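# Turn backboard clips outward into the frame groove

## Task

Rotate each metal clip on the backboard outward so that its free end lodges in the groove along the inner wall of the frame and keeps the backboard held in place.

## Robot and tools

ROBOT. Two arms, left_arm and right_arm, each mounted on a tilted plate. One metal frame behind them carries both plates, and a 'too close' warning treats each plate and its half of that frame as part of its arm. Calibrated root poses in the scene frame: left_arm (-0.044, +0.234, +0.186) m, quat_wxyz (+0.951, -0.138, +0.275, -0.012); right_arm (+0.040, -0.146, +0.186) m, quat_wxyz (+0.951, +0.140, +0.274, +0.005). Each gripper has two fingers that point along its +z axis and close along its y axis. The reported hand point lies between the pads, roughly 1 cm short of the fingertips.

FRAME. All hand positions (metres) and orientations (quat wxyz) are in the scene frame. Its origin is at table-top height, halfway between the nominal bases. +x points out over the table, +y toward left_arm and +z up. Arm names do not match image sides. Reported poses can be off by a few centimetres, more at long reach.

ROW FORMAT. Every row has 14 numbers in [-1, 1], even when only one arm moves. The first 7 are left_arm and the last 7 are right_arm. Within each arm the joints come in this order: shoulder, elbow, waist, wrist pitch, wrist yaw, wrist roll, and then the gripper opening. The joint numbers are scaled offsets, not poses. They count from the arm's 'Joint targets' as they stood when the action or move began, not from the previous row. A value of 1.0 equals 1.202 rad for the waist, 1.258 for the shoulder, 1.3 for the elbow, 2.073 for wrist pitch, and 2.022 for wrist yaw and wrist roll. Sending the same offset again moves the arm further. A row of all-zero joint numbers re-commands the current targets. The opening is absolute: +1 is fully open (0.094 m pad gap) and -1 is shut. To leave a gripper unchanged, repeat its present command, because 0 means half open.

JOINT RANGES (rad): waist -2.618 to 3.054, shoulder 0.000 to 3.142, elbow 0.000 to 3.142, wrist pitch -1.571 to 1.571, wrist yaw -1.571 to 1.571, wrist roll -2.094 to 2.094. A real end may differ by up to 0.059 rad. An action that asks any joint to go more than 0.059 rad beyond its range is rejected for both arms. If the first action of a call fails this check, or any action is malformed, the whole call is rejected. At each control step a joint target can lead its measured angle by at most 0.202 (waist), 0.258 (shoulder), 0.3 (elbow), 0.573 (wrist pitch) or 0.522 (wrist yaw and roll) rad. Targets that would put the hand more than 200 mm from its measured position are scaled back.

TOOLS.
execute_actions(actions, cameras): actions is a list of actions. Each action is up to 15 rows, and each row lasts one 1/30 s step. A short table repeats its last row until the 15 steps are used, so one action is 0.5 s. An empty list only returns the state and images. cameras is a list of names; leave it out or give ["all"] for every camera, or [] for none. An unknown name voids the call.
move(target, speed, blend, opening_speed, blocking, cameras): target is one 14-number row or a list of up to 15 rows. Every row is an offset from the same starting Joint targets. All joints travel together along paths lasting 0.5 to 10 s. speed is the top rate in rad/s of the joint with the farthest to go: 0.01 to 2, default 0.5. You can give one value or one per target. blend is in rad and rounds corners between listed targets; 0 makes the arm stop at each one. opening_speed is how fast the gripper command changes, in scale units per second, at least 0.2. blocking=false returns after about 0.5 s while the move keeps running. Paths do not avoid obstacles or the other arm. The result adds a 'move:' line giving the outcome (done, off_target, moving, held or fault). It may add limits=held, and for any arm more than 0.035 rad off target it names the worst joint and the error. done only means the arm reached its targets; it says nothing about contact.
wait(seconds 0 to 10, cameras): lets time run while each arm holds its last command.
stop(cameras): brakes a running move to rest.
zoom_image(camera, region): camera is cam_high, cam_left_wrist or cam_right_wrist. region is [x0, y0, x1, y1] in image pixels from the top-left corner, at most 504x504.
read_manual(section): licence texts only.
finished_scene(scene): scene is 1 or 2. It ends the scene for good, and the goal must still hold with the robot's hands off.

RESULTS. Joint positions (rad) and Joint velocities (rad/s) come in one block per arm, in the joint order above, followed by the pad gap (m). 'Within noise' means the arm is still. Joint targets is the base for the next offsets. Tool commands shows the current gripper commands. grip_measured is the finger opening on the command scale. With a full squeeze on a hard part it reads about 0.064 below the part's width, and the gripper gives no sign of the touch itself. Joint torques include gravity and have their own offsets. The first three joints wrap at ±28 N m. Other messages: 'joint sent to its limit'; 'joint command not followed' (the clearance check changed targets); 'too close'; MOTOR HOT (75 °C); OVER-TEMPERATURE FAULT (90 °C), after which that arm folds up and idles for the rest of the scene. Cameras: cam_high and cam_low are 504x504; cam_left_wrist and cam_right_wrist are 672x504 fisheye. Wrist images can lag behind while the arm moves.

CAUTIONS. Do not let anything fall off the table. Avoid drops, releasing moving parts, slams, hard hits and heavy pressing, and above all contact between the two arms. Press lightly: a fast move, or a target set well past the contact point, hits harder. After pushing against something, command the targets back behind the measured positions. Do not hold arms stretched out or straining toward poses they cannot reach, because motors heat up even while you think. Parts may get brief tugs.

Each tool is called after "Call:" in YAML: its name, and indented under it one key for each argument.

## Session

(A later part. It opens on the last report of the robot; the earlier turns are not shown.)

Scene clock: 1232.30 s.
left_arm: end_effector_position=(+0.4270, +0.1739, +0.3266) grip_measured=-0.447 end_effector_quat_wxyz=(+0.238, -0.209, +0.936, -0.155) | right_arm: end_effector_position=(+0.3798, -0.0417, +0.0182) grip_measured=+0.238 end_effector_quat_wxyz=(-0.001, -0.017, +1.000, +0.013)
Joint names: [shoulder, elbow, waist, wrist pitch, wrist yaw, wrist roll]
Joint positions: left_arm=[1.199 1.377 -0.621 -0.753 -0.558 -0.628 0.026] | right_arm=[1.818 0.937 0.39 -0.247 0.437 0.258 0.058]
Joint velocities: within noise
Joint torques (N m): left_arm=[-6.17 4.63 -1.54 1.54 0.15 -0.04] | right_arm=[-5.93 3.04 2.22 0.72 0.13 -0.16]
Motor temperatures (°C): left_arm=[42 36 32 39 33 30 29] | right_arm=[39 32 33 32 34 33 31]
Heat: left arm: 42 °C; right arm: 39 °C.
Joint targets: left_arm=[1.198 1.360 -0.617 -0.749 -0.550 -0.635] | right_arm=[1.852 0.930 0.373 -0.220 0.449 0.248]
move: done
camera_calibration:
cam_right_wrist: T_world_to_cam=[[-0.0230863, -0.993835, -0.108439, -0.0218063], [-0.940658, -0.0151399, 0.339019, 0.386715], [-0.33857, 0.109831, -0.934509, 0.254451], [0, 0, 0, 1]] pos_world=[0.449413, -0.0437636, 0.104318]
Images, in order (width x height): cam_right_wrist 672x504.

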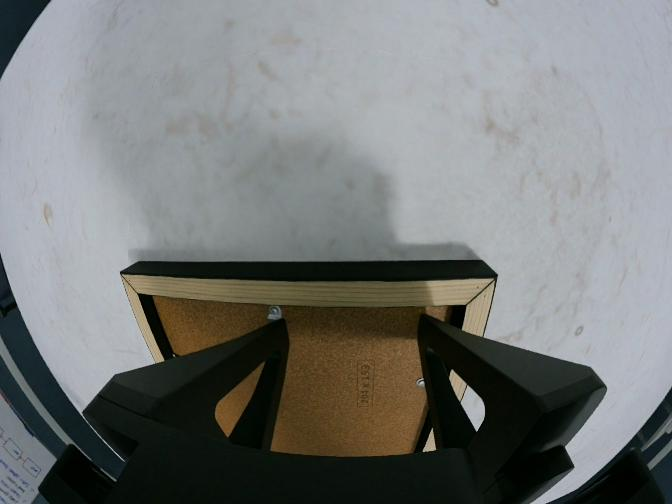

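Call:
zoom_image:
  camera: "cam_right_wrist"
  region: [390, 270, 510, 390]

Scaled by 4.200 from the camera's 672x504 image, which has a finer 960x720 frame.

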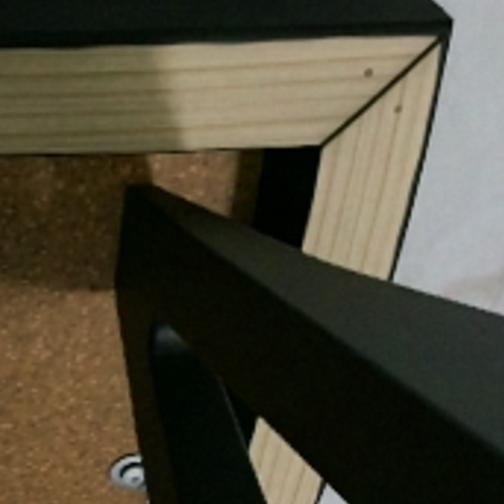

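Call:
move:
  target:
    - [0,0,0,0,0,0,-0.45,0,0,0,0,0,0,0.0]
    - [0,0,0,0,0,0,-0.45,-0.0882,0,0.0524,-0.0593,0.0158,0.0242,0.0]
    - [0,0,0,0,0,0,-0.45,0.0962,0.1508,0.2117,-0.1011,0.0528,0.1278,0.12]
  speed: [0.2,0.25,0.4]
  opening_speed: 0.6
  cameras: ["cam_right_wrist"]

Call:
zoom_image:
  camera: "cam_right_wrist"
  region: [240, 200, 540, 440]

Scene clock: 1320.43 s.
left_arm: end_effector_position=(+0.4270, +0.1739, +0.3266) grip_measured=-0.447 end_effector_quat_wxyz=(+0.238, -0.209, +0.936, -0.155) | right_arm: end_effector_position=(+0.3730, +0.0301, +0.0381) grip_measured=+0.118 end_effector_quat_wxyz=(-0.004, -0.019, +1.000, -0.001)
Joint names: [shoulder, elbow, waist, wrist pitch, wrist yaw, wrist roll]
Joint positions: left_arm=[1.199 1.377 -0.621 -0.753 -0.558 -0.628 0.026] | right_arm=[1.953 1.106 0.612 -0.411 0.545 0.498 0.053]
Joint velocities: within noise
Joint torques (N m): left_arm=[-6.15 4.59 -1.52 1.53 0.15 -0.04] | right_arm=[-7.87 5.76 5.72 0.23 0.13 0.1]
Motor temperatures (°C): left_arm=[42 36 32 39 33 30 29] | right_arm=[39 32 33 32 34 33 31]
Heat: left arm: 42 °C; right arm: 39 °C.
Joint targets: left_arm=[1.198 1.360 -0.617 -0.749 -0.550 -0.635] | right_arm=[1.973 1.126 0.627 -0.430 0.555 0.506]
move: done
camera_calibration:
cam_right_wrist: T_world_to_cam=[[-0.0208606, -0.996653, -0.0790442, 0.049694], [-0.939024, -0.00760977, 0.343769, 0.373611], [-0.34322, 0.0813956, -0.935722, 0.265475], [0, 0, 0, 1]] pos_world=[0.442982, 0.0307622, 0.123903]
Images, in order (width x height): cam_right_wrist 672x504.

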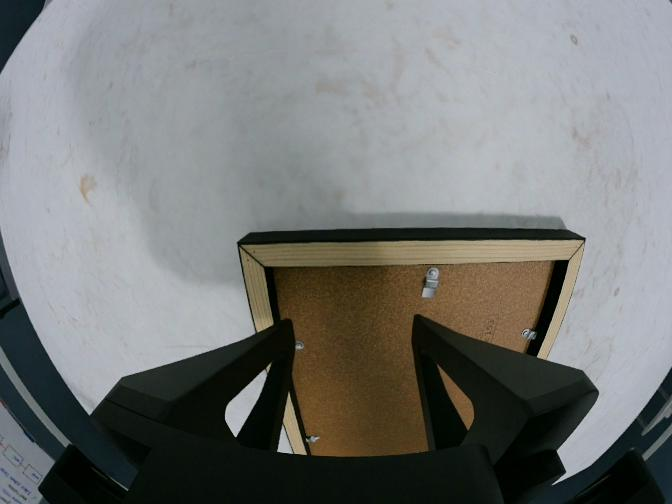

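Scaled by 1.680 from the camera's 672x504 image, which has a finer 960x720 frame.

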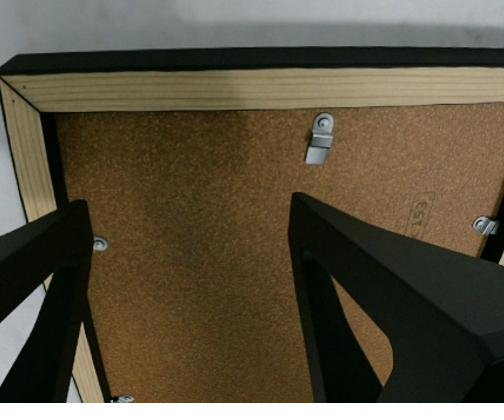

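Call:
move:
  target: [0,0,0,0,0,0,-0.45,0.0467,0.0046,-0.0525,0.0539,-0.0148,-0.0288,0.12]
  speed: 0.1
  cameras: ["cam_right_wrist"]

Call:
zoom_image:
  camera: "cam_right_wrist"
  region: [400, 270, 500, 350]

Call:
zoom_image:
  camera: "cam_right_wrist"
  region: [220, 270, 340, 366]

Scene clock: 1335.53 s.
left_arm: end_effector_position=(+0.4270, +0.1739, +0.3266) grip_measured=-0.447 end_effector_quat_wxyz=(+0.238, -0.209, +0.936, -0.155) | right_arm: end_effector_position=(+0.3786, +0.0296, +0.0185) grip_measured=+0.118 end_effector_quat_wxyz=(-0.001, -0.016, +1.000, +0.001)
Joint names: [shoulder, elbow, waist, wrist pitch, wrist yaw, wrist roll]
Joint positions: left_arm=[1.199 1.377 -0.621 -0.753 -0.558 -0.628 0.026] | right_arm=[2.004 1.116 0.575 -0.341 0.532 0.457 0.053]
Joint velocities: within noise
Joint torques (N m): left_arm=[-6.19 4.59 -1.52 1.53 0.14 -0.05] | right_arm=[-7.36 5.22 3.7 0.68 -0.05 -0.13]
Motor temperatures (°C): left_arm=[42 36 32 39 33 30 29] | right_arm=[40 33 34 32 34 33 31]
Heat: left arm: 42 °C; right arm: 40 °C.
Joint targets: left_arm=[1.198 1.360 -0.617 -0.749 -0.550 -0.635] | right_arm=[2.032 1.132 0.564 -0.318 0.526 0.448]
move: done
camera_calibration:
cam_right_wrist: T_world_to_cam=[[-0.024541, -0.996209, -0.0834614, 0.0491991], [-0.940932, -0.00518452, 0.338555, 0.386398], [-0.337704, 0.08684, -0.937238, 0.246924], [0, 0, 0, 1]] pos_world=[0.448169, 0.029573, 0.104715]
Images, in order (width x height): cam_right_wrist 672x504.

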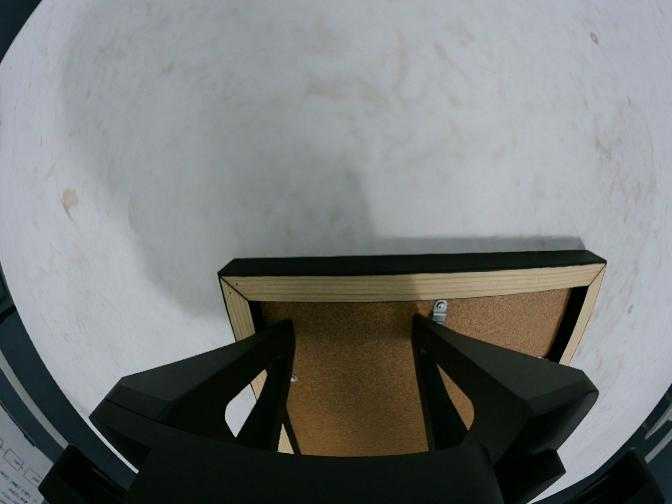

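Scaled by 5.040 from the camera's 672x504 image, which has a finer 960x720 frame.

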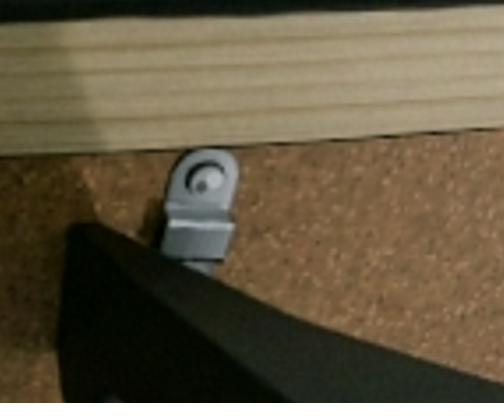

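Scaled by 4.200 from the camera's 672x504 image, which has a finer 960x720 frame.

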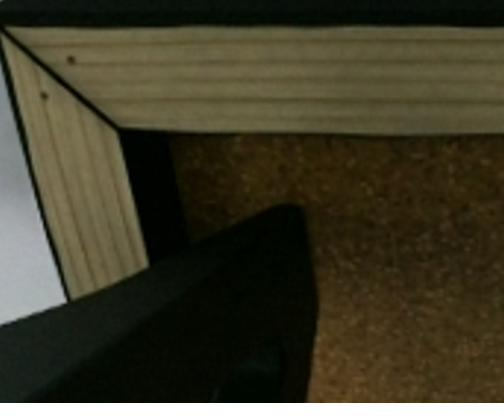

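Call:
move:
  target: [0,0,0,0,0,0,-0.45,0,0,0,0,0,0,0.30]
  opening_speed: 0.2
  cameras: ["cam_right_wrist"]

Call:
zoom_image:
  camera: "cam_right_wrist"
  region: [400, 270, 500, 350]

Call:
zoom_image:
  camera: "cam_right_wrist"
  region: [220, 270, 340, 366]

Scene clock: 1344.80 s.
left_arm: end_effector_position=(+0.4270, +0.1739, +0.3266) grip_measured=-0.447 end_effector_quat_wxyz=(+0.238, -0.209, +0.936, -0.155) | right_arm: end_effector_position=(+0.3798, +0.0316, +0.0188) grip_measured=+0.298 end_effector_quat_wxyz=(+0.000, -0.015, +1.000, +0.006)
Joint names: [shoulder, elbow, waist, wrist pitch, wrist yaw, wrist roll]
Joint positions: left_arm=[1.199 1.377 -0.621 -0.753 -0.558 -0.628 0.026] | right_arm=[2.004 1.118 0.575 -0.336 0.524 0.457 0.061]
Joint velocities: within noise
Joint torques (N m): left_arm=[-6.17 4.59 -1.52 1.53 0.14 -0.04] | right_arm=[-7.38 4.97 3.49 0.62 0.02 -0.1]
Motor temperatures (°C): left_arm=[42 36 32 39 33 30 29] | right_arm=[40 33 34 32 34 33 31]
Heat: left arm: 42 °C; right arm: 40 °C.
Joint targets: left_arm=[1.198 1.360 -0.617 -0.749 -0.550 -0.635] | right_arm=[2.032 1.132 0.564 -0.318 0.525 0.448]
move: done
camera_calibration:
cam_right_wrist: T_world_to_cam=[[-0.0271035, -0.995299, -0.0929812, 0.0523779], [-0.941501, -0.00584048, 0.336961, 0.387731], [-0.33592, 0.0966747, -0.936916, 0.246433], [0, 0, 0, 1]] pos_world=[0.44925, 0.0305724, 0.105107]
Images, in order (width x height): cam_right_wrist 672x504.

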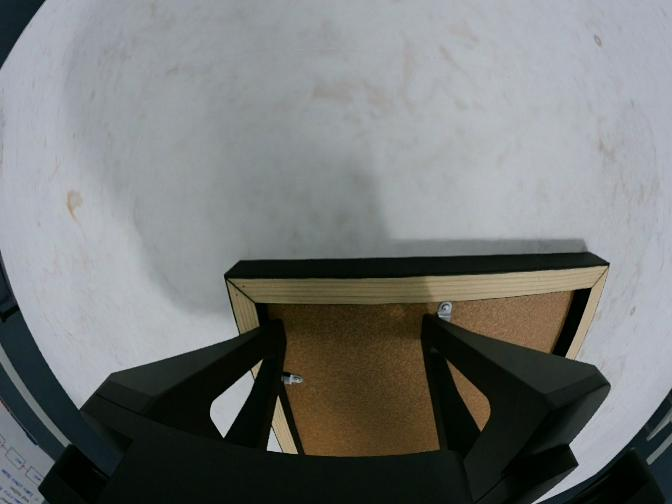

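Scaled by 5.040 from the camera's 672x504 image, which has a finer 960x720 frame.

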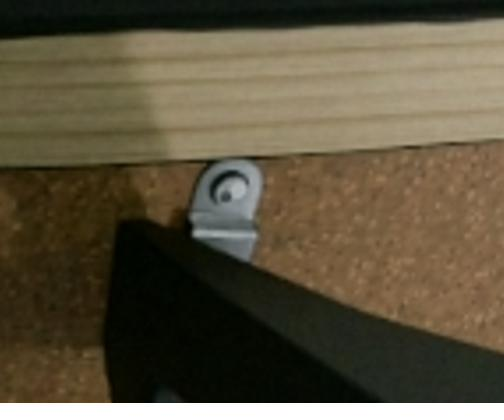

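Scaled by 4.200 from the camera's 672x504 image, which has a finer 960x720 frame.

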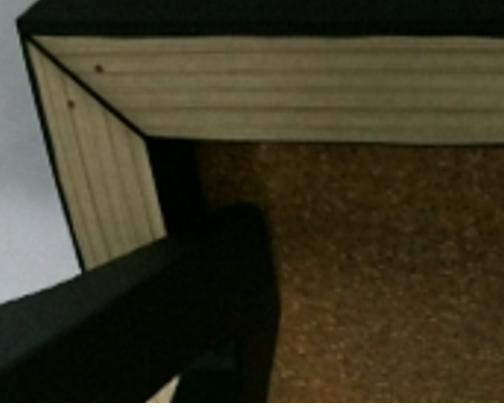

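Call:
move:
  target: [0,0,0,0,0,0,-0.45,0,0,0,0,0,0,0.42]
  opening_speed: 0.2
  cameras: ["cam_right_wrist"]

Call:
zoom_image:
  camera: "cam_right_wrist"
  region: [400, 270, 500, 350]

Call:
zoom_image:
  camera: "cam_right_wrist"
  region: [220, 270, 340, 366]

Scene clock: 1353.03 s.
left_arm: end_effector_position=(+0.4270, +0.1739, +0.3266) grip_measured=-0.447 end_effector_quat_wxyz=(+0.238, -0.209, +0.936, -0.155) | right_arm: end_effector_position=(+0.3802, +0.0321, +0.0188) grip_measured=+0.418 end_effector_quat_wxyz=(+0.000, -0.015, +1.000, +0.007)
Joint names: [shoulder, elbow, waist, wrist pitch, wrist yaw, wrist roll]
Joint positions: left_arm=[1.199 1.377 -0.621 -0.753 -0.558 -0.628 0.026] | right_arm=[2.004 1.118 0.575 -0.334 0.523 0.456 0.067]
Joint velocities: within noise
Joint torques (N m): left_arm=[-6.17 4.6 -1.52 1.53 0.14 -0.04] | right_arm=[-7.46 5.18 3.64 0.59 0.03 -0.12]
Motor temperatures (°C): left_arm=[42 36 32 39 33 30 29] | right_arm=[40 33 34 32 34 33 31]
Heat: left arm: 42 °C; right arm: 40 °C.
Joint targets: left_arm=[1.198 1.360 -0.617 -0.749 -0.550 -0.635] | right_arm=[2.032 1.132 0.564 -0.318 0.526 0.448]
move: done
camera_calibration:
cam_right_wrist: T_world_to_cam=[[-0.0277778, -0.995063, -0.0952742, 0.053158], [-0.941852, -0.00587649, 0.335978, 0.388193], [-0.334879, 0.0990669, -0.937039, 0.246031], [0, 0, 0, 1]] pos_world=[0.449487, 0.0308032, 0.105181]
Images, in order (width x height): cam_right_wrist 672x504.

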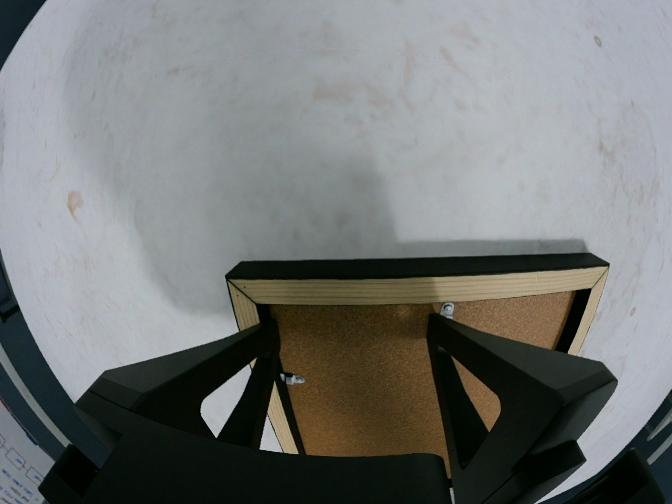

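Scaled by 5.040 from the camera's 672x504 image, which has a finer 960x720 frame.

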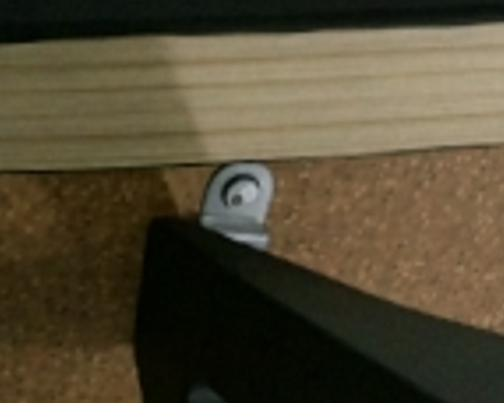

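Scaled by 4.200 from the camera's 672x504 image, which has a finer 960x720 frame.

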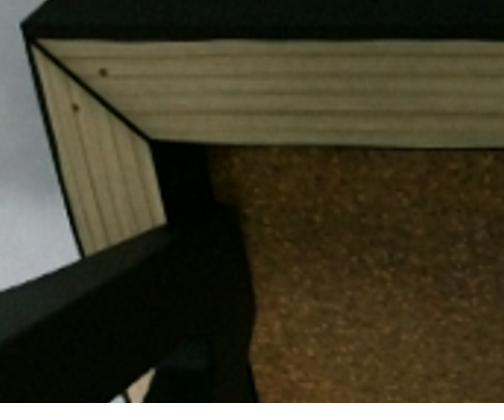

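Call:
move:
  target: [0,0,0,0,0,0,-0.45,0,0,0,0,0,0,0.52]
  opening_speed: 0.2
  cameras: ["cam_right_wrist"]

Call:
zoom_image:
  camera: "cam_right_wrist"
  region: [400, 270, 500, 350]

Scene clock: 1361.17 s.
left_arm: end_effector_position=(+0.4270, +0.1739, +0.3266) grip_measured=-0.447 end_effector_quat_wxyz=(+0.238, -0.209, +0.936, -0.155) | right_arm: end_effector_position=(+0.3802, +0.0305, +0.0188) grip_measured=+0.517 end_effector_quat_wxyz=(+0.001, -0.016, +1.000, +0.002)
Joint names: [shoulder, elbow, waist, wrist pitch, wrist yaw, wrist roll]
Joint positions: left_arm=[1.199 1.377 -0.621 -0.753 -0.558 -0.628 0.026] | right_arm=[2.004 1.118 0.575 -0.337 0.531 0.456 0.071]
Joint velocities: within noise
Joint torques (N m): left_arm=[-6.22 4.59 -1.52 1.53 0.15 -0.04] | right_arm=[-7.25 5 3.74 0.6 -0.09 -0.11]
Motor temperatures (°C): left_arm=[42 36 32 39 33 30 29] | right_arm=[40 33 34 32 34 33 31]
Heat: left arm: 42 °C; right arm: 40 °C.
Joint targets: left_arm=[1.198 1.360 -0.617 -0.749 -0.550 -0.635] | right_arm=[2.032 1.132 0.564 -0.318 0.525 0.448]
move: done
camera_calibration:
cam_right_wrist: T_world_to_cam=[[-0.0257643, -0.995872, -0.0870329, 0.0506878], [-0.942322, -0.00486942, 0.334673, 0.38842], [-0.333716, 0.0906356, -0.938306, 0.246034], [0, 0, 0, 1]] pos_world=[0.449428, 0.0300705, 0.105273]
Images, in order (width x height): cam_right_wrist 672x504.

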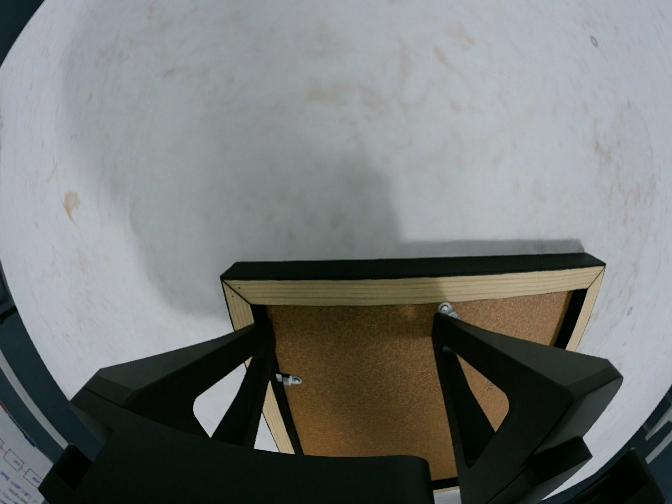

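Scaled by 5.040 from the camera's 672x504 image, which has a finer 960x720 frame.

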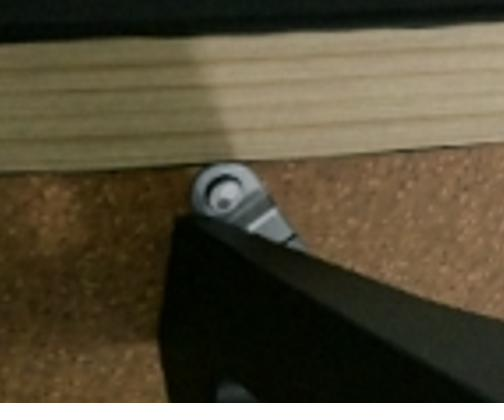

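Call:
move:
  target: [0,0,0,0,0,0,-0.45,0,0,0,0,0,0,0.60]
  opening_speed: 0.2
  cameras: ["cam_right_wrist"]

Call:
zoom_image:
  camera: "cam_right_wrist"
  region: [400, 270, 500, 350]

Scene clock: 1368.13 s.
left_arm: end_effector_position=(+0.4270, +0.1739, +0.3266) grip_measured=-0.447 end_effector_quat_wxyz=(+0.238, -0.209, +0.936, -0.155) | right_arm: end_effector_position=(+0.3806, +0.0291, +0.0188) grip_measured=+0.595 end_effector_quat_wxyz=(+0.002, -0.020, +1.000, -0.001)
Joint names: [shoulder, elbow, waist, wrist pitch, wrist yaw, wrist roll]
Joint positions: left_arm=[1.199 1.377 -0.621 -0.753 -0.558 -0.628 0.026] | right_arm=[2.004 1.118 0.575 -0.339 0.538 0.448 0.075]
Joint velocities: within noise
Joint torques (N m): left_arm=[-6.16 4.6 -1.5 1.53 0.14 -0.04] | right_arm=[-7.36 5.03 3.71 0.66 -0.11 -0.04]
Motor temperatures (°C): left_arm=[42 36 32 39 33 30 29] | right_arm=[40 33 34 32 34 33 31]
Heat: left arm: 42 °C; right arm: 40 °C.
Joint targets: left_arm=[1.198 1.360 -0.617 -0.749 -0.550 -0.635] | right_arm=[2.032 1.132 0.564 -0.318 0.525 0.448]
move: done
camera_calibration:
cam_right_wrist: T_world_to_cam=[[-0.016453, -0.996681, -0.079727, 0.0456834], [-0.943059, -0.0110252, 0.332443, 0.389231], [-0.332219, 0.080657, -0.939747, 0.246017], [0, 0, 0, 1]] pos_world=[0.449551, 0.02998, 0.105439]
Images, in order (width x height): cam_right_wrist 672x504.

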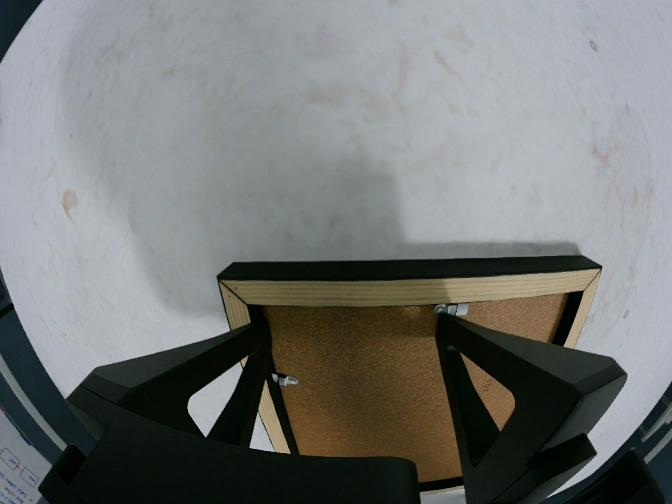

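Scaled by 5.040 from the camera's 672x504 image, which has a finer 960x720 frame.

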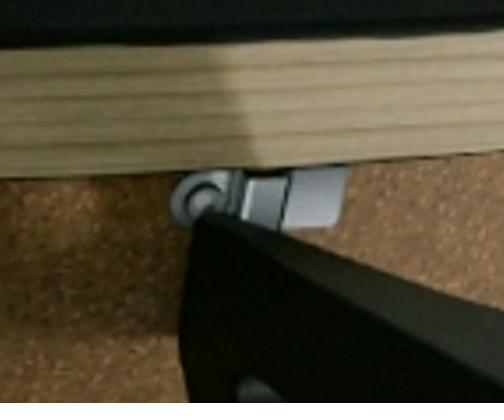

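Call:
move:
  target:
    - [0,0,0,0,0,0,-0.45,0,0,0,0,0,0,0.10]
    - [0,0,0,0,0,0,-0.45,-0.0954,0,0.0607,-0.069,0.0158,0.0321,0.10]
    - [0,0,0,0,0,0,-0.45,-0.1634,-0.0392,-0.0749,-0.0478,-0.0158,-0.8244,-0.2]
  speed: [0.2,0.25,0.7]
  opening_speed: 0.6
  cameras: ["cam_right_wrist"]

Call:
zoom_image:
  camera: "cam_right_wrist"
  region: [230, 200, 430, 360]

Scene clock: 1412.03 s.
left_arm: end_effector_position=(+0.4270, +0.1739, +0.3266) grip_measured=-0.447 end_effector_quat_wxyz=(+0.238, -0.209, +0.936, -0.155) | right_arm: end_effector_position=(+0.3990, -0.0182, +0.0418) grip_measured=-0.198 end_effector_quat_wxyz=(+0.006, +0.720, -0.694, +0.001)
Joint names: [shoulder, elbow, waist, wrist pitch, wrist yaw, wrist roll]
Joint positions: left_arm=[1.199 1.377 -0.621 -0.753 -0.558 -0.628 0.026] | right_arm=[1.853 1.095 0.482 -0.431 0.507 -1.211 0.038]
Joint velocities: within noise
Joint torques (N m): left_arm=[-6.16 4.57 -1.54 1.53 0.14 -0.04] | right_arm=[-12.64 3.15 3.14 0.55 -0.13 -0.13]
Motor temperatures (°C): left_arm=[42 36 32 39 33 30 29] | right_arm=[42 33 34 32 34 33 31]
Heat: left arm: 42 °C; right arm: 42 °C.
Joint targets: left_arm=[1.198 1.360 -0.617 -0.749 -0.550 -0.635] | right_arm=[1.826 1.081 0.474 -0.417 0.493 -1.219]
move: done
camera_calibration:
cam_right_wrist: T_world_to_cam=[[0.995813, -0.0224852, -0.0886081, -0.385168], [0.00957438, -0.938295, 0.345702, 0.00094645], [-0.0909138, -0.345103, -0.934151, 0.173334], [0, 0, 0, 1]] pos_world=[0.399304, 0.0520455, 0.127464]
Images, in order (width x height): cam_right_wrist 672x504.

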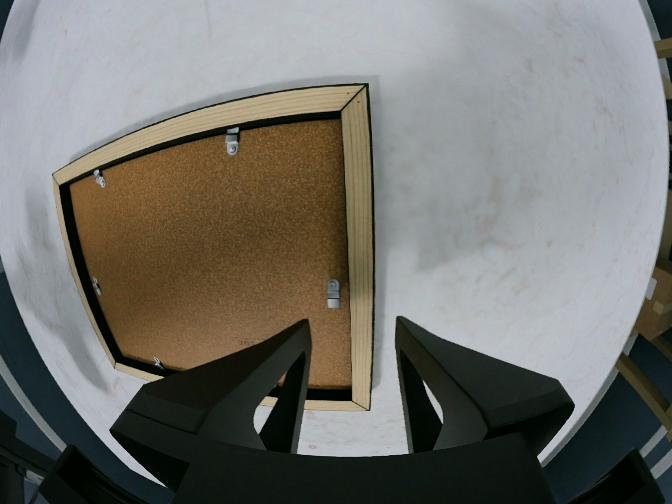

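Scaled by 2.520 from the camera's 672x504 image, which has a finer 960x720 frame.

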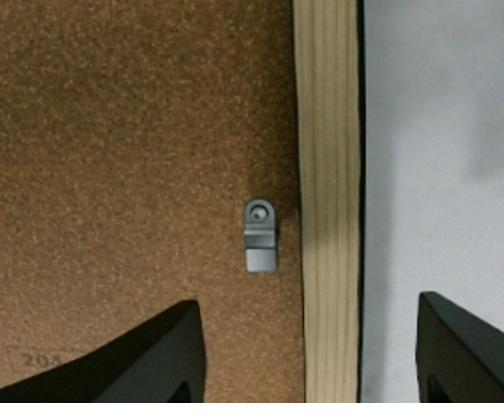

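Call:
move:
  target: [0,0,0,0,0,0,-0.45,0.0865,-0.006,-0.0324,0.0469,-0.0076,-0.0205,-0.2]
  speed: 0.12
  cameras: ["cam_right_wrist"]

Call:
zoom_image:
  camera: "cam_right_wrist"
  region: [260, 260, 440, 404]

Scene clock: 1438.97 s.
left_arm: end_effector_position=(+0.4270, +0.1739, +0.3266) grip_measured=-0.447 end_effector_quat_wxyz=(+0.238, -0.209, +0.936, -0.155) | right_arm: end_effector_position=(+0.3996, -0.0202, +0.0180) grip_measured=-0.198 end_effector_quat_wxyz=(+0.005, +0.719, -0.694, +0.001)
Joint names: [shoulder, elbow, waist, wrist pitch, wrist yaw, wrist roll]
Joint positions: left_arm=[1.199 1.377 -0.621 -0.753 -0.558 -0.628 0.026] | right_arm=[1.912 1.086 0.444 -0.341 0.492 -1.252 0.038]
Joint velocities: within noise
Joint torques (N m): left_arm=[-6.16 4.59 -1.52 1.53 0.13 -0.05] | right_arm=[-7.94 2.93 3.21 0.63 -0.15 -0.1]
Motor temperatures (°C): left_arm=[42 36 32 39 33 30 29] | right_arm=[48 32 34 32 34 33 31]
Heat: left arm: 42 °C; right arm: 48 °C.
Joint targets: left_arm=[1.198 1.360 -0.617 -0.749 -0.550 -0.635] | right_arm=[1.935 1.073 0.435 -0.320 0.478 -1.260]
move: done
camera_calibration:
cam_right_wrist: T_world_to_cam=[[0.996014, -0.0227332, -0.0862477, -0.387993], [0.00844676, -0.938587, 0.344939, 0.00774176], [-0.0887925, -0.344293, -0.934654, 0.149663], [0, 0, 0, 1]] pos_world=[0.39967, 0.0499737, 0.103749]
Images, in order (width x height): cam_right_wrist 672x504.

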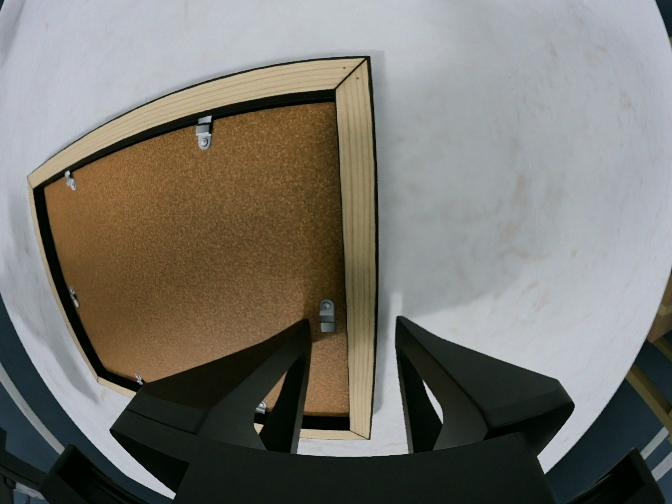

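Scaled by 2.800 from the camera's 672x504 image, which has a finer 960x720 frame.

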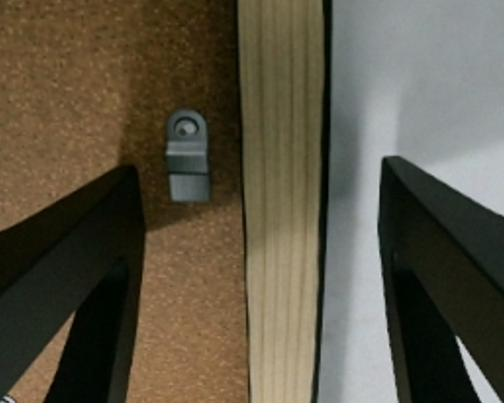

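Call:
move:
  target: [0,0,0,0,0,0,-0.45,0,0,0,0,0,0,-0.5]
  opening_speed: 0.3
  cameras: ["cam_right_wrist"]

Call:
zoom_image:
  camera: "cam_right_wrist"
  region: [260, 260, 440, 404]

Call:
move:
  target: [0,0,0,0,0,0,-0.45,0,0,0,0,0,0,-0.67]
  opening_speed: 0.2
  cameras: ["cam_right_wrist"]

Call:
zoom_image:
  camera: "cam_right_wrist"
  region: [260, 260, 440, 404]

Scene clock: 1454.23 s.
left_arm: end_effector_position=(+0.4270, +0.1739, +0.3266) grip_measured=-0.447 end_effector_quat_wxyz=(+0.238, -0.209, +0.936, -0.155) | right_arm: end_effector_position=(+0.3980, -0.0197, +0.0178) grip_measured=-0.497 end_effector_quat_wxyz=(+0.005, +0.721, -0.693, -0.001)
Joint names: [shoulder, elbow, waist, wrist pitch, wrist yaw, wrist roll]
Joint positions: left_arm=[1.199 1.377 -0.621 -0.753 -0.558 -0.628 0.026] | right_arm=[1.912 1.084 0.444 -0.344 0.488 -1.253 0.024]
Joint velocities: within noise
Joint torques (N m): left_arm=[-6.19 4.6 -1.52 1.54 0.14 -0.04] | right_arm=[-7.79 2.89 3.22 0.69 -0.08 -0.07]
Motor temperatures (°C): left_arm=[42 36 32 39 33 30 29] | right_arm=[44 32 34 32 34 33 31]
Heat: left arm: 42 °C; right arm: 44 °C.
Joint targets: left_arm=[1.198 1.360 -0.617 -0.749 -0.550 -0.635] | right_arm=[1.935 1.073 0.435 -0.320 0.478 -1.260]
move: done
camera_calibration:
cam_right_wrist: T_world_to_cam=[[0.995627, -0.0194159, -0.0913753, -0.386098], [0.0130682, -0.939594, 0.342041, 0.00640848], [-0.0924967, -0.341739, -0.935232, 0.150986], [0, 0, 0, 1]] pos_world=[0.398292, 0.0501228, 0.103735]
Images, in order (width x height): cam_right_wrist 672x504.

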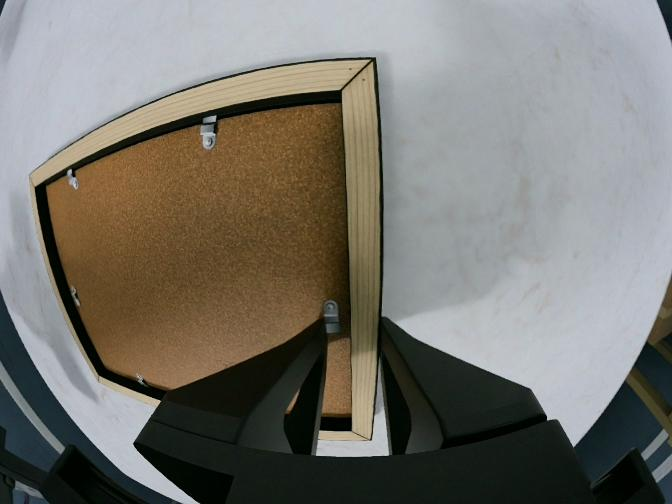

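Scaled by 2.800 from the camera's 672x504 image, which has a finer 960x720 frame.

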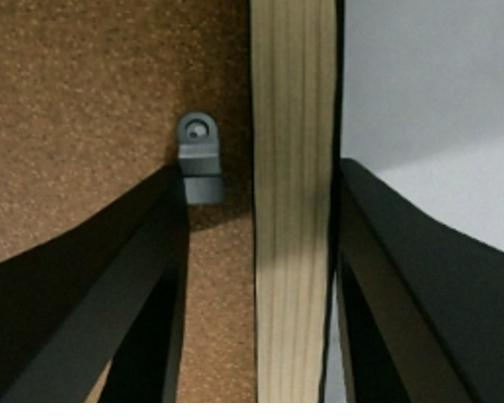

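Scene clock: 1455.30 s.
left_arm: end_effector_position=(+0.4270, +0.1739, +0.3266) grip_measured=-0.447 end_effector_quat_wxyz=(+0.238, -0.209, +0.936, -0.155) | right_arm: end_effector_position=(+0.4016, -0.0196, +0.0178) grip_measured=-0.667 end_effector_quat_wxyz=(+0.001, +0.718, -0.696, +0.004)
Joint names: [shoulder, elbow, waist, wrist pitch, wrist yaw, wrist roll]
Joint positions: left_arm=[1.199 1.377 -0.621 -0.753 -0.558 -0.628 0.026] | right_arm=[1.912 1.084 0.444 -0.328 0.494 -1.255 0.016]
Joint velocities: within noise
Joint torques (N m): left_arm=[-6.19 4.6 -1.51 1.53 0.14 -0.03] | right_arm=[-7.76 3.06 3.15 0.53 -0.13 -0.14]
Motor temperatures (°C): left_arm=[42 36 32 39 33 30 29] | right_arm=[44 32 34 32 34 33 31]
Heat: left arm: 42 °C; right arm: 44 °C.
Joint targets: left_arm=[1.198 1.360 -0.617 -0.749 -0.550 -0.635] | right_arm=[1.935 1.073 0.435 -0.320 0.478 -1.261]
move: done
camera_calibration:
cam_right_wrist: T_world_to_cam=[[0.996745, -0.0254659, -0.0764926, -0.390571], [0.00236874, -0.939141, 0.343524, 0.0107519], [-0.0805855, -0.342587, -0.936024, 0.146567], [0, 0, 0, 1]] pos_world=[0.401085, 0.0503631, 0.10362]
Images, in order (width x height): cam_right_wrist 672x504.

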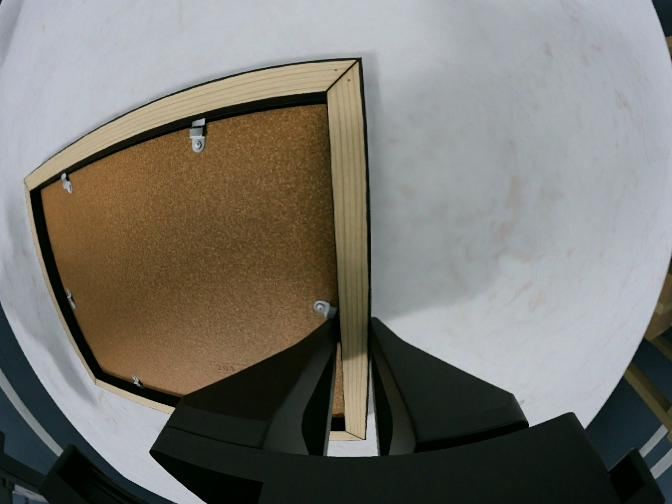

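Scaled by 2.800 from the camera's 672x504 image, which has a finer 960x720 frame.

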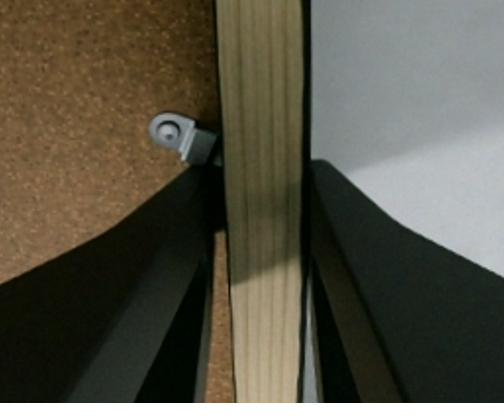

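Call:
move:
  target:
    - [0,0,0,0,0,0,-0.45,0,0,0,0,0,0,-0.71]
    - [0,0,0,0,0,0,-0.45,0,0,0,0,0,0,-0.4]
    - [0,0,0,0,0,0,-0.45,-0.0835,0.0215,0.0507,-0.0569,0.0173,0.0267,-0.4]
  speed: [0.2,0.2,0.25]
  opening_speed: 0.3
  cameras: ["cam_right_wrist"]

Call:
zoom_image:
  camera: "cam_right_wrist"
  region: [240, 240, 400, 368]

Call:
zoom_image:
  camera: "cam_right_wrist"
  region: [40, 100, 260, 400]

Scene clock: 1506.60 s.
left_arm: end_effector_position=(+0.4270, +0.1739, +0.3266) grip_measured=-0.447 end_effector_quat_wxyz=(+0.238, -0.209, +0.936, -0.155) | right_arm: end_effector_position=(+0.3991, -0.0202, +0.0408) grip_measured=-0.402 end_effector_quat_wxyz=(+0.005, +0.718, -0.696, +0.004)
Joint names: [shoulder, elbow, waist, wrist pitch, wrist yaw, wrist roll]
Joint positions: left_arm=[1.199 1.377 -0.621 -0.753 -0.558 -0.628 0.026] | right_arm=[1.849 1.084 0.478 -0.416 0.511 -1.215 0.028]
Joint velocities: within noise
Joint torques (N m): left_arm=[-6.17 4.62 -1.51 1.52 0.14 -0.04] | right_arm=[-11.73 5.68 5.19 0.29 0.06 0.05]
Motor temperatures (°C): left_arm=[42 36 32 39 33 30 29] | right_arm=[41 32 34 31 34 33 31]
Heat: left arm: 42 °C; right arm: 41 °C.
Joint targets: left_arm=[1.198 1.360 -0.617 -0.749 -0.550 -0.635] | right_arm=[1.830 1.101 0.496 -0.438 0.513 -1.206]
move: done
camera_calibration:
cam_right_wrist: T_world_to_cam=[[0.996317, -0.0261839, -0.081648, -0.385896], [0.00391921, -0.93733, 0.34842, 0.00154147], [-0.0856541, -0.347457, -0.933776, 0.169598], [0, 0, 0, 1]] pos_world=[0.398996, 0.0502685, 0.126322]
Images, in order (width x height): cam_right_wrist 672x504.

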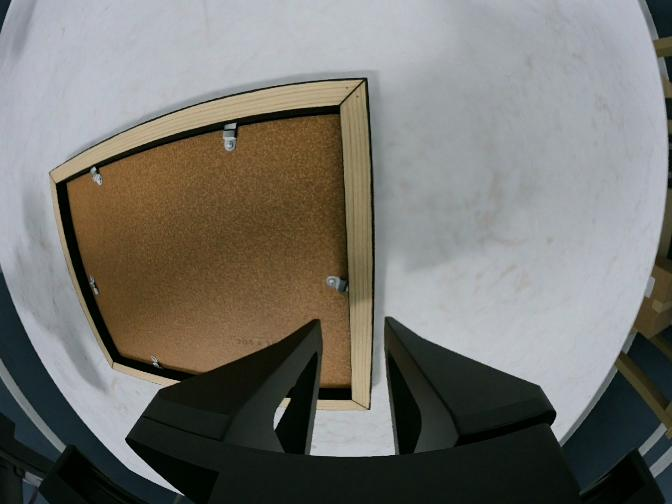

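Scaled by 3.150 from the camera's 672x504 image, which has a finer 960x720 frame.

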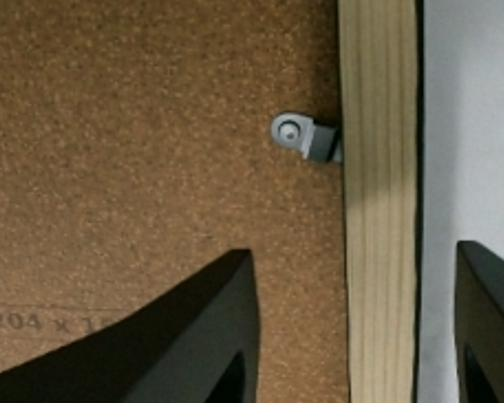

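Scaled by 1.680 from the camera's 672x504 image, which has a finer 960x720 frame.

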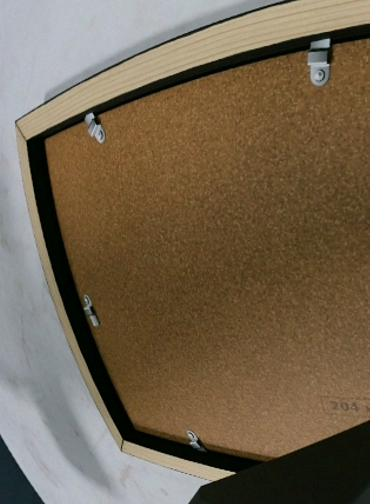

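Call:
move:
  target: [0,0,0,0,0,0,-0.45,-0.0668,-0.5769,0.3062,0.2183,0.0495,0.2047,-0.2]
  speed: 0.6
  opening_speed: 0.5
  cameras: ["cam_right_wrist"]

Call:
zoom_image:
  camera: "cam_right_wrist"
  region: [260, 220, 480, 396]

Scene clock: 1520.70 s.
left_arm: end_effector_position=(+0.4270, +0.1739, +0.3266) grip_measured=-0.447 end_effector_quat_wxyz=(+0.238, -0.209, +0.936, -0.155) | right_arm: end_effector_position=(+0.1897, -0.0268, +0.0446) grip_measured=-0.202 end_effector_quat_wxyz=(+0.004, +0.721, -0.693, +0.003)
Joint names: [shoulder, elbow, waist, wrist pitch, wrist yaw, wrist roll]
Joint positions: left_arm=[1.199 1.377 -0.621 -0.753 -0.558 -0.628 0.026] | right_arm=[1.761 0.356 0.847 -0.002 0.61 -0.801 0.037]
Joint velocities: within noise
Joint torques (N m): left_arm=[-6.2 4.6 -1.57 1.53 0.14 -0.04] | right_arm=[-6.17 1.89 4.14 0.64 0.06 0.09]
Motor temperatures (°C): left_arm=[42 36 32 39 33 30 29] | right_arm=[43 33 35 31 34 33 31]
Heat: left arm: 42 °C; right arm: 43 °C.
Joint targets: left_arm=[1.198 1.360 -0.617 -0.749 -0.550 -0.635] | right_arm=[1.746 0.351 0.864 0.015 0.613 -0.793]
move: done
camera_calibration:
cam_right_wrist: T_world_to_cam=[[0.996264, -0.0195983, -0.0841102, -0.176872], [0.0107545, -0.938178, 0.345986, -0.00638744], [-0.0856911, -0.345598, -0.934462, 0.152958], [0, 0, 0, 1]] pos_world=[0.189387, 0.043403, 0.130267]
Images, in order (width x height): cam_right_wrist 672x504.

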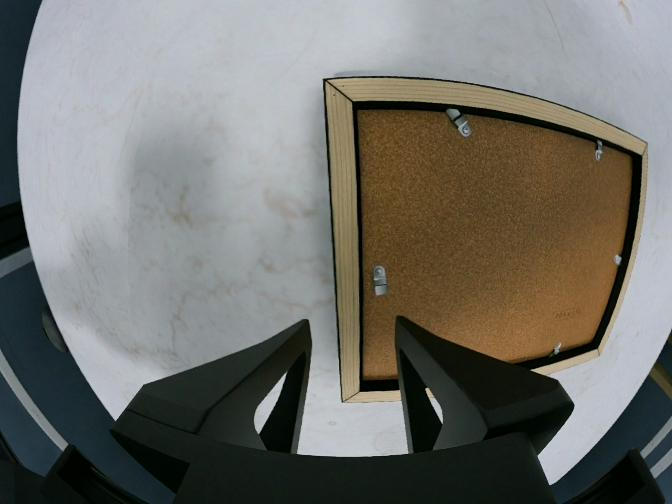

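Scaled by 2.291 from the camera's 672x504 image, which has a finer 960x720 frame.

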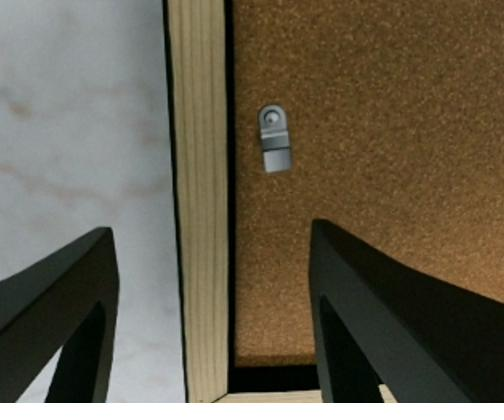

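Call:
move:
  target: [0,0,0,0,0,0,-0.45,0.1506,0.0182,-0.0854,0.0962,-0.016,-0.0524,-0.2]
  speed: 0.15
  cameras: ["cam_right_wrist"]

Call:
zoom_image:
  camera: "cam_right_wrist"
  region: [260, 260, 440, 404]

Scene clock: 1558.97 s.
left_arm: end_effector_position=(+0.4270, +0.1739, +0.3266) grip_measured=-0.447 end_effector_quat_wxyz=(+0.238, -0.209, +0.936, -0.155) | right_arm: end_effector_position=(+0.1920, -0.0221, +0.0172) grip_measured=-0.202 end_effector_quat_wxyz=(+0.003, +0.720, -0.694, +0.002)
Joint names: [shoulder, elbow, waist, wrist pitch, wrist yaw, wrist roll]
Joint positions: left_arm=[1.199 1.377 -0.621 -0.753 -0.558 -0.628 0.026] | right_arm=[1.918 0.367 0.771 0.198 0.594 -0.89 0.037]
Joint velocities: within noise
Joint torques (N m): left_arm=[-6.19 4.59 -1.58 1.53 0.14 -0.04] | right_arm=[-3.78 1.96 2.24 0.59 -0.09 -0.1]
Motor temperatures (°C): left_arm=[42 36 32 39 33 30 29] | right_arm=[40 32 34 31 34 33 31]
Heat: left arm: 42 °C; right arm: 40 °C.
Joint targets: left_arm=[1.198 1.360 -0.617 -0.749 -0.550 -0.635] | right_arm=[1.935 0.375 0.762 0.214 0.581 -0.898]
move: done
camera_calibration:
cam_right_wrist: T_world_to_cam=[[0.996274, -0.022382, -0.08329, -0.181398], [0.00758178, -0.939271, 0.343094, 0.00815259], [-0.0859109, -0.342447, -0.935601, 0.129353], [0, 0, 0, 1]] pos_world=[0.191773, 0.0478938, 0.103117]
Images, in order (width x height): cam_right_wrist 672x504.

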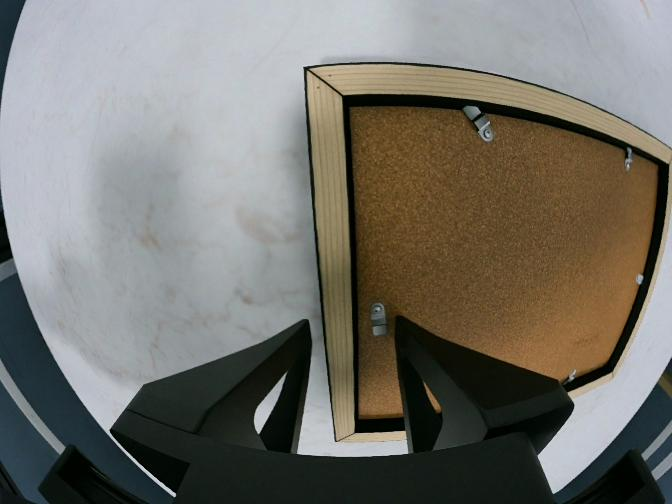

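Scaled by 2.800 from the camera's 672x504 image, which has a finer 960x720 frame.

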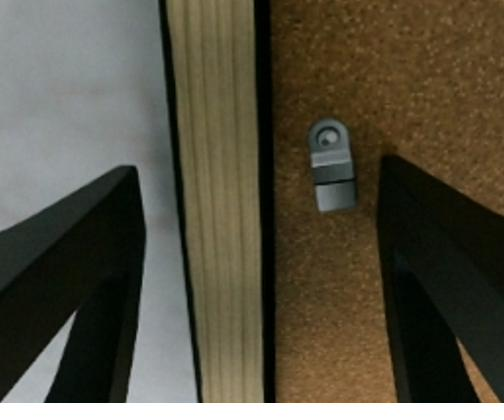

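Call:
move:
  target: [0,0,0,0,0,0,-0.45,0,0,0,0,0,0,-0.5]
  opening_speed: 0.3
  cameras: ["cam_right_wrist"]

Call:
zoom_image:
  camera: "cam_right_wrist"
  region: [260, 260, 440, 404]

Call:
move:
  target: [0,0,0,0,0,0,-0.45,0,0,0,0,0,0,-0.68]
  opening_speed: 0.2
  cameras: ["cam_right_wrist"]

Call:
zoom_image:
  camera: "cam_right_wrist"
  region: [260, 260, 440, 404]

Scene clock: 1569.57 s.
left_arm: end_effector_position=(+0.4270, +0.1739, +0.3266) grip_measured=-0.447 end_effector_quat_wxyz=(+0.238, -0.209, +0.936, -0.155) | right_arm: end_effector_position=(+0.1922, -0.0210, +0.0172) grip_measured=-0.497 end_effector_quat_wxyz=(+0.001, +0.719, -0.695, +0.000)
Joint names: [shoulder, elbow, waist, wrist pitch, wrist yaw, wrist roll]
Joint positions: left_arm=[1.199 1.377 -0.621 -0.753 -0.558 -0.628 0.026] | right_arm=[1.918 0.367 0.771 0.202 0.59 -0.891 0.024]
Joint velocities: within noise
Joint torques (N m): left_arm=[-6.19 4.59 -1.48 1.54 0.14 -0.04] | right_arm=[-3.66 1.88 2.5 0.54 -0.14 -0.05]
Motor temperatures (°C): left_arm=[42 36 32 39 33 30 29] | right_arm=[39 32 34 31 34 33 31]
Heat: left arm: 42 °C; right arm: 39 °C.
Joint targets: left_arm=[1.198 1.360 -0.617 -0.749 -0.550 -0.635] | right_arm=[1.935 0.375 0.762 0.214 0.581 -0.898]
move: done
camera_calibration:
cam_right_wrist: T_world_to_cam=[[0.996261, -0.0239334, -0.0830164, -0.181698], [0.00560329, -0.940944, 0.338515, 0.00957493], [-0.0862156, -0.337715, -0.937292, 0.129923], [0, 0, 0, 1]] pos_world=[0.192167, 0.0485377, 0.103451]
Images, in order (width x height): cam_right_wrist 672x504.

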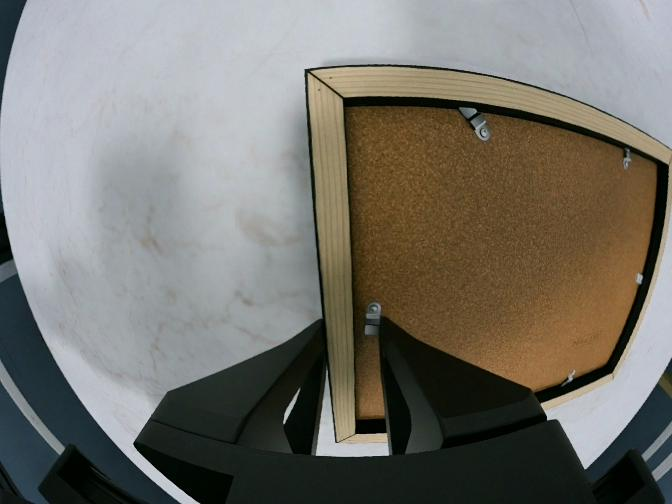

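Scaled by 2.800 from the camera's 672x504 image, which has a finer 960x720 frame.

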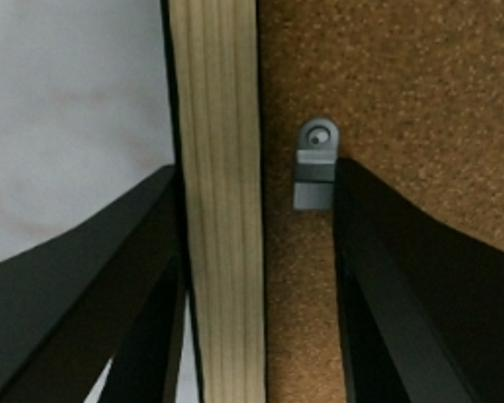

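Scene clock: 1570.67 s.
left_arm: end_effector_position=(+0.4270, +0.1739, +0.3266) grip_measured=-0.447 end_effector_quat_wxyz=(+0.238, -0.209, +0.936, -0.155) | right_arm: end_effector_position=(+0.1913, -0.0209, +0.0172) grip_measured=-0.677 end_effector_quat_wxyz=(+0.002, +0.719, -0.695, -0.002)
Joint names: [shoulder, elbow, waist, wrist pitch, wrist yaw, wrist roll]
Joint positions: left_arm=[1.199 1.377 -0.621 -0.753 -0.558 -0.628 0.026] | right_arm=[1.918 0.367 0.771 0.199 0.586 -0.891 0.015]
Joint velocities: within noise
Joint torques (N m): left_arm=[-6.2 4.63 -1.51 1.54 0.14 -0.04] | right_arm=[-3.73 2.03 2.39 0.58 0 -0.11]
Motor temperatures (°C): left_arm=[42 36 32 39 33 30 29] | right_arm=[39 32 34 31 34 33 31]
Heat: left arm: 42 °C; right arm: 39 °C.
Joint targets: left_arm=[1.198 1.360 -0.617 -0.749 -0.550 -0.635] | right_arm=[1.935 0.375 0.762 0.214 0.581 -0.898]
move: done
camera_calibration:
cam_right_wrist: T_world_to_cam=[[0.995923, -0.0221527, -0.0874474, -0.180572], [0.00868086, -0.941346, 0.337332, 0.00907386], [-0.0897911, -0.336716, -0.937315, 0.130575], [0, 0, 0, 1]] pos_world=[0.191482, 0.0485083, 0.103539]
Images, in order (width x height): cam_right_wrist 672x504.

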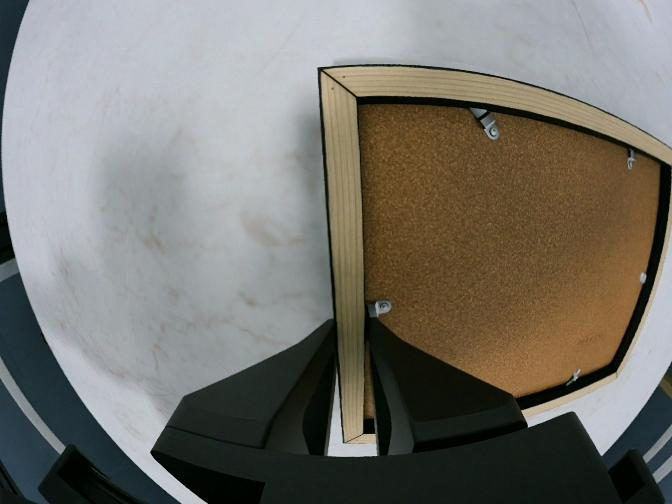

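Scaled by 2.800 from the camera's 672x504 image, which has a finer 960x720 frame.

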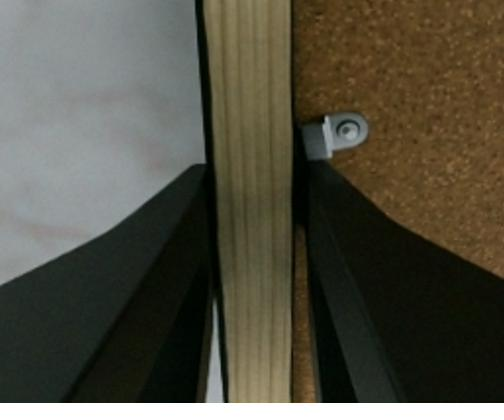

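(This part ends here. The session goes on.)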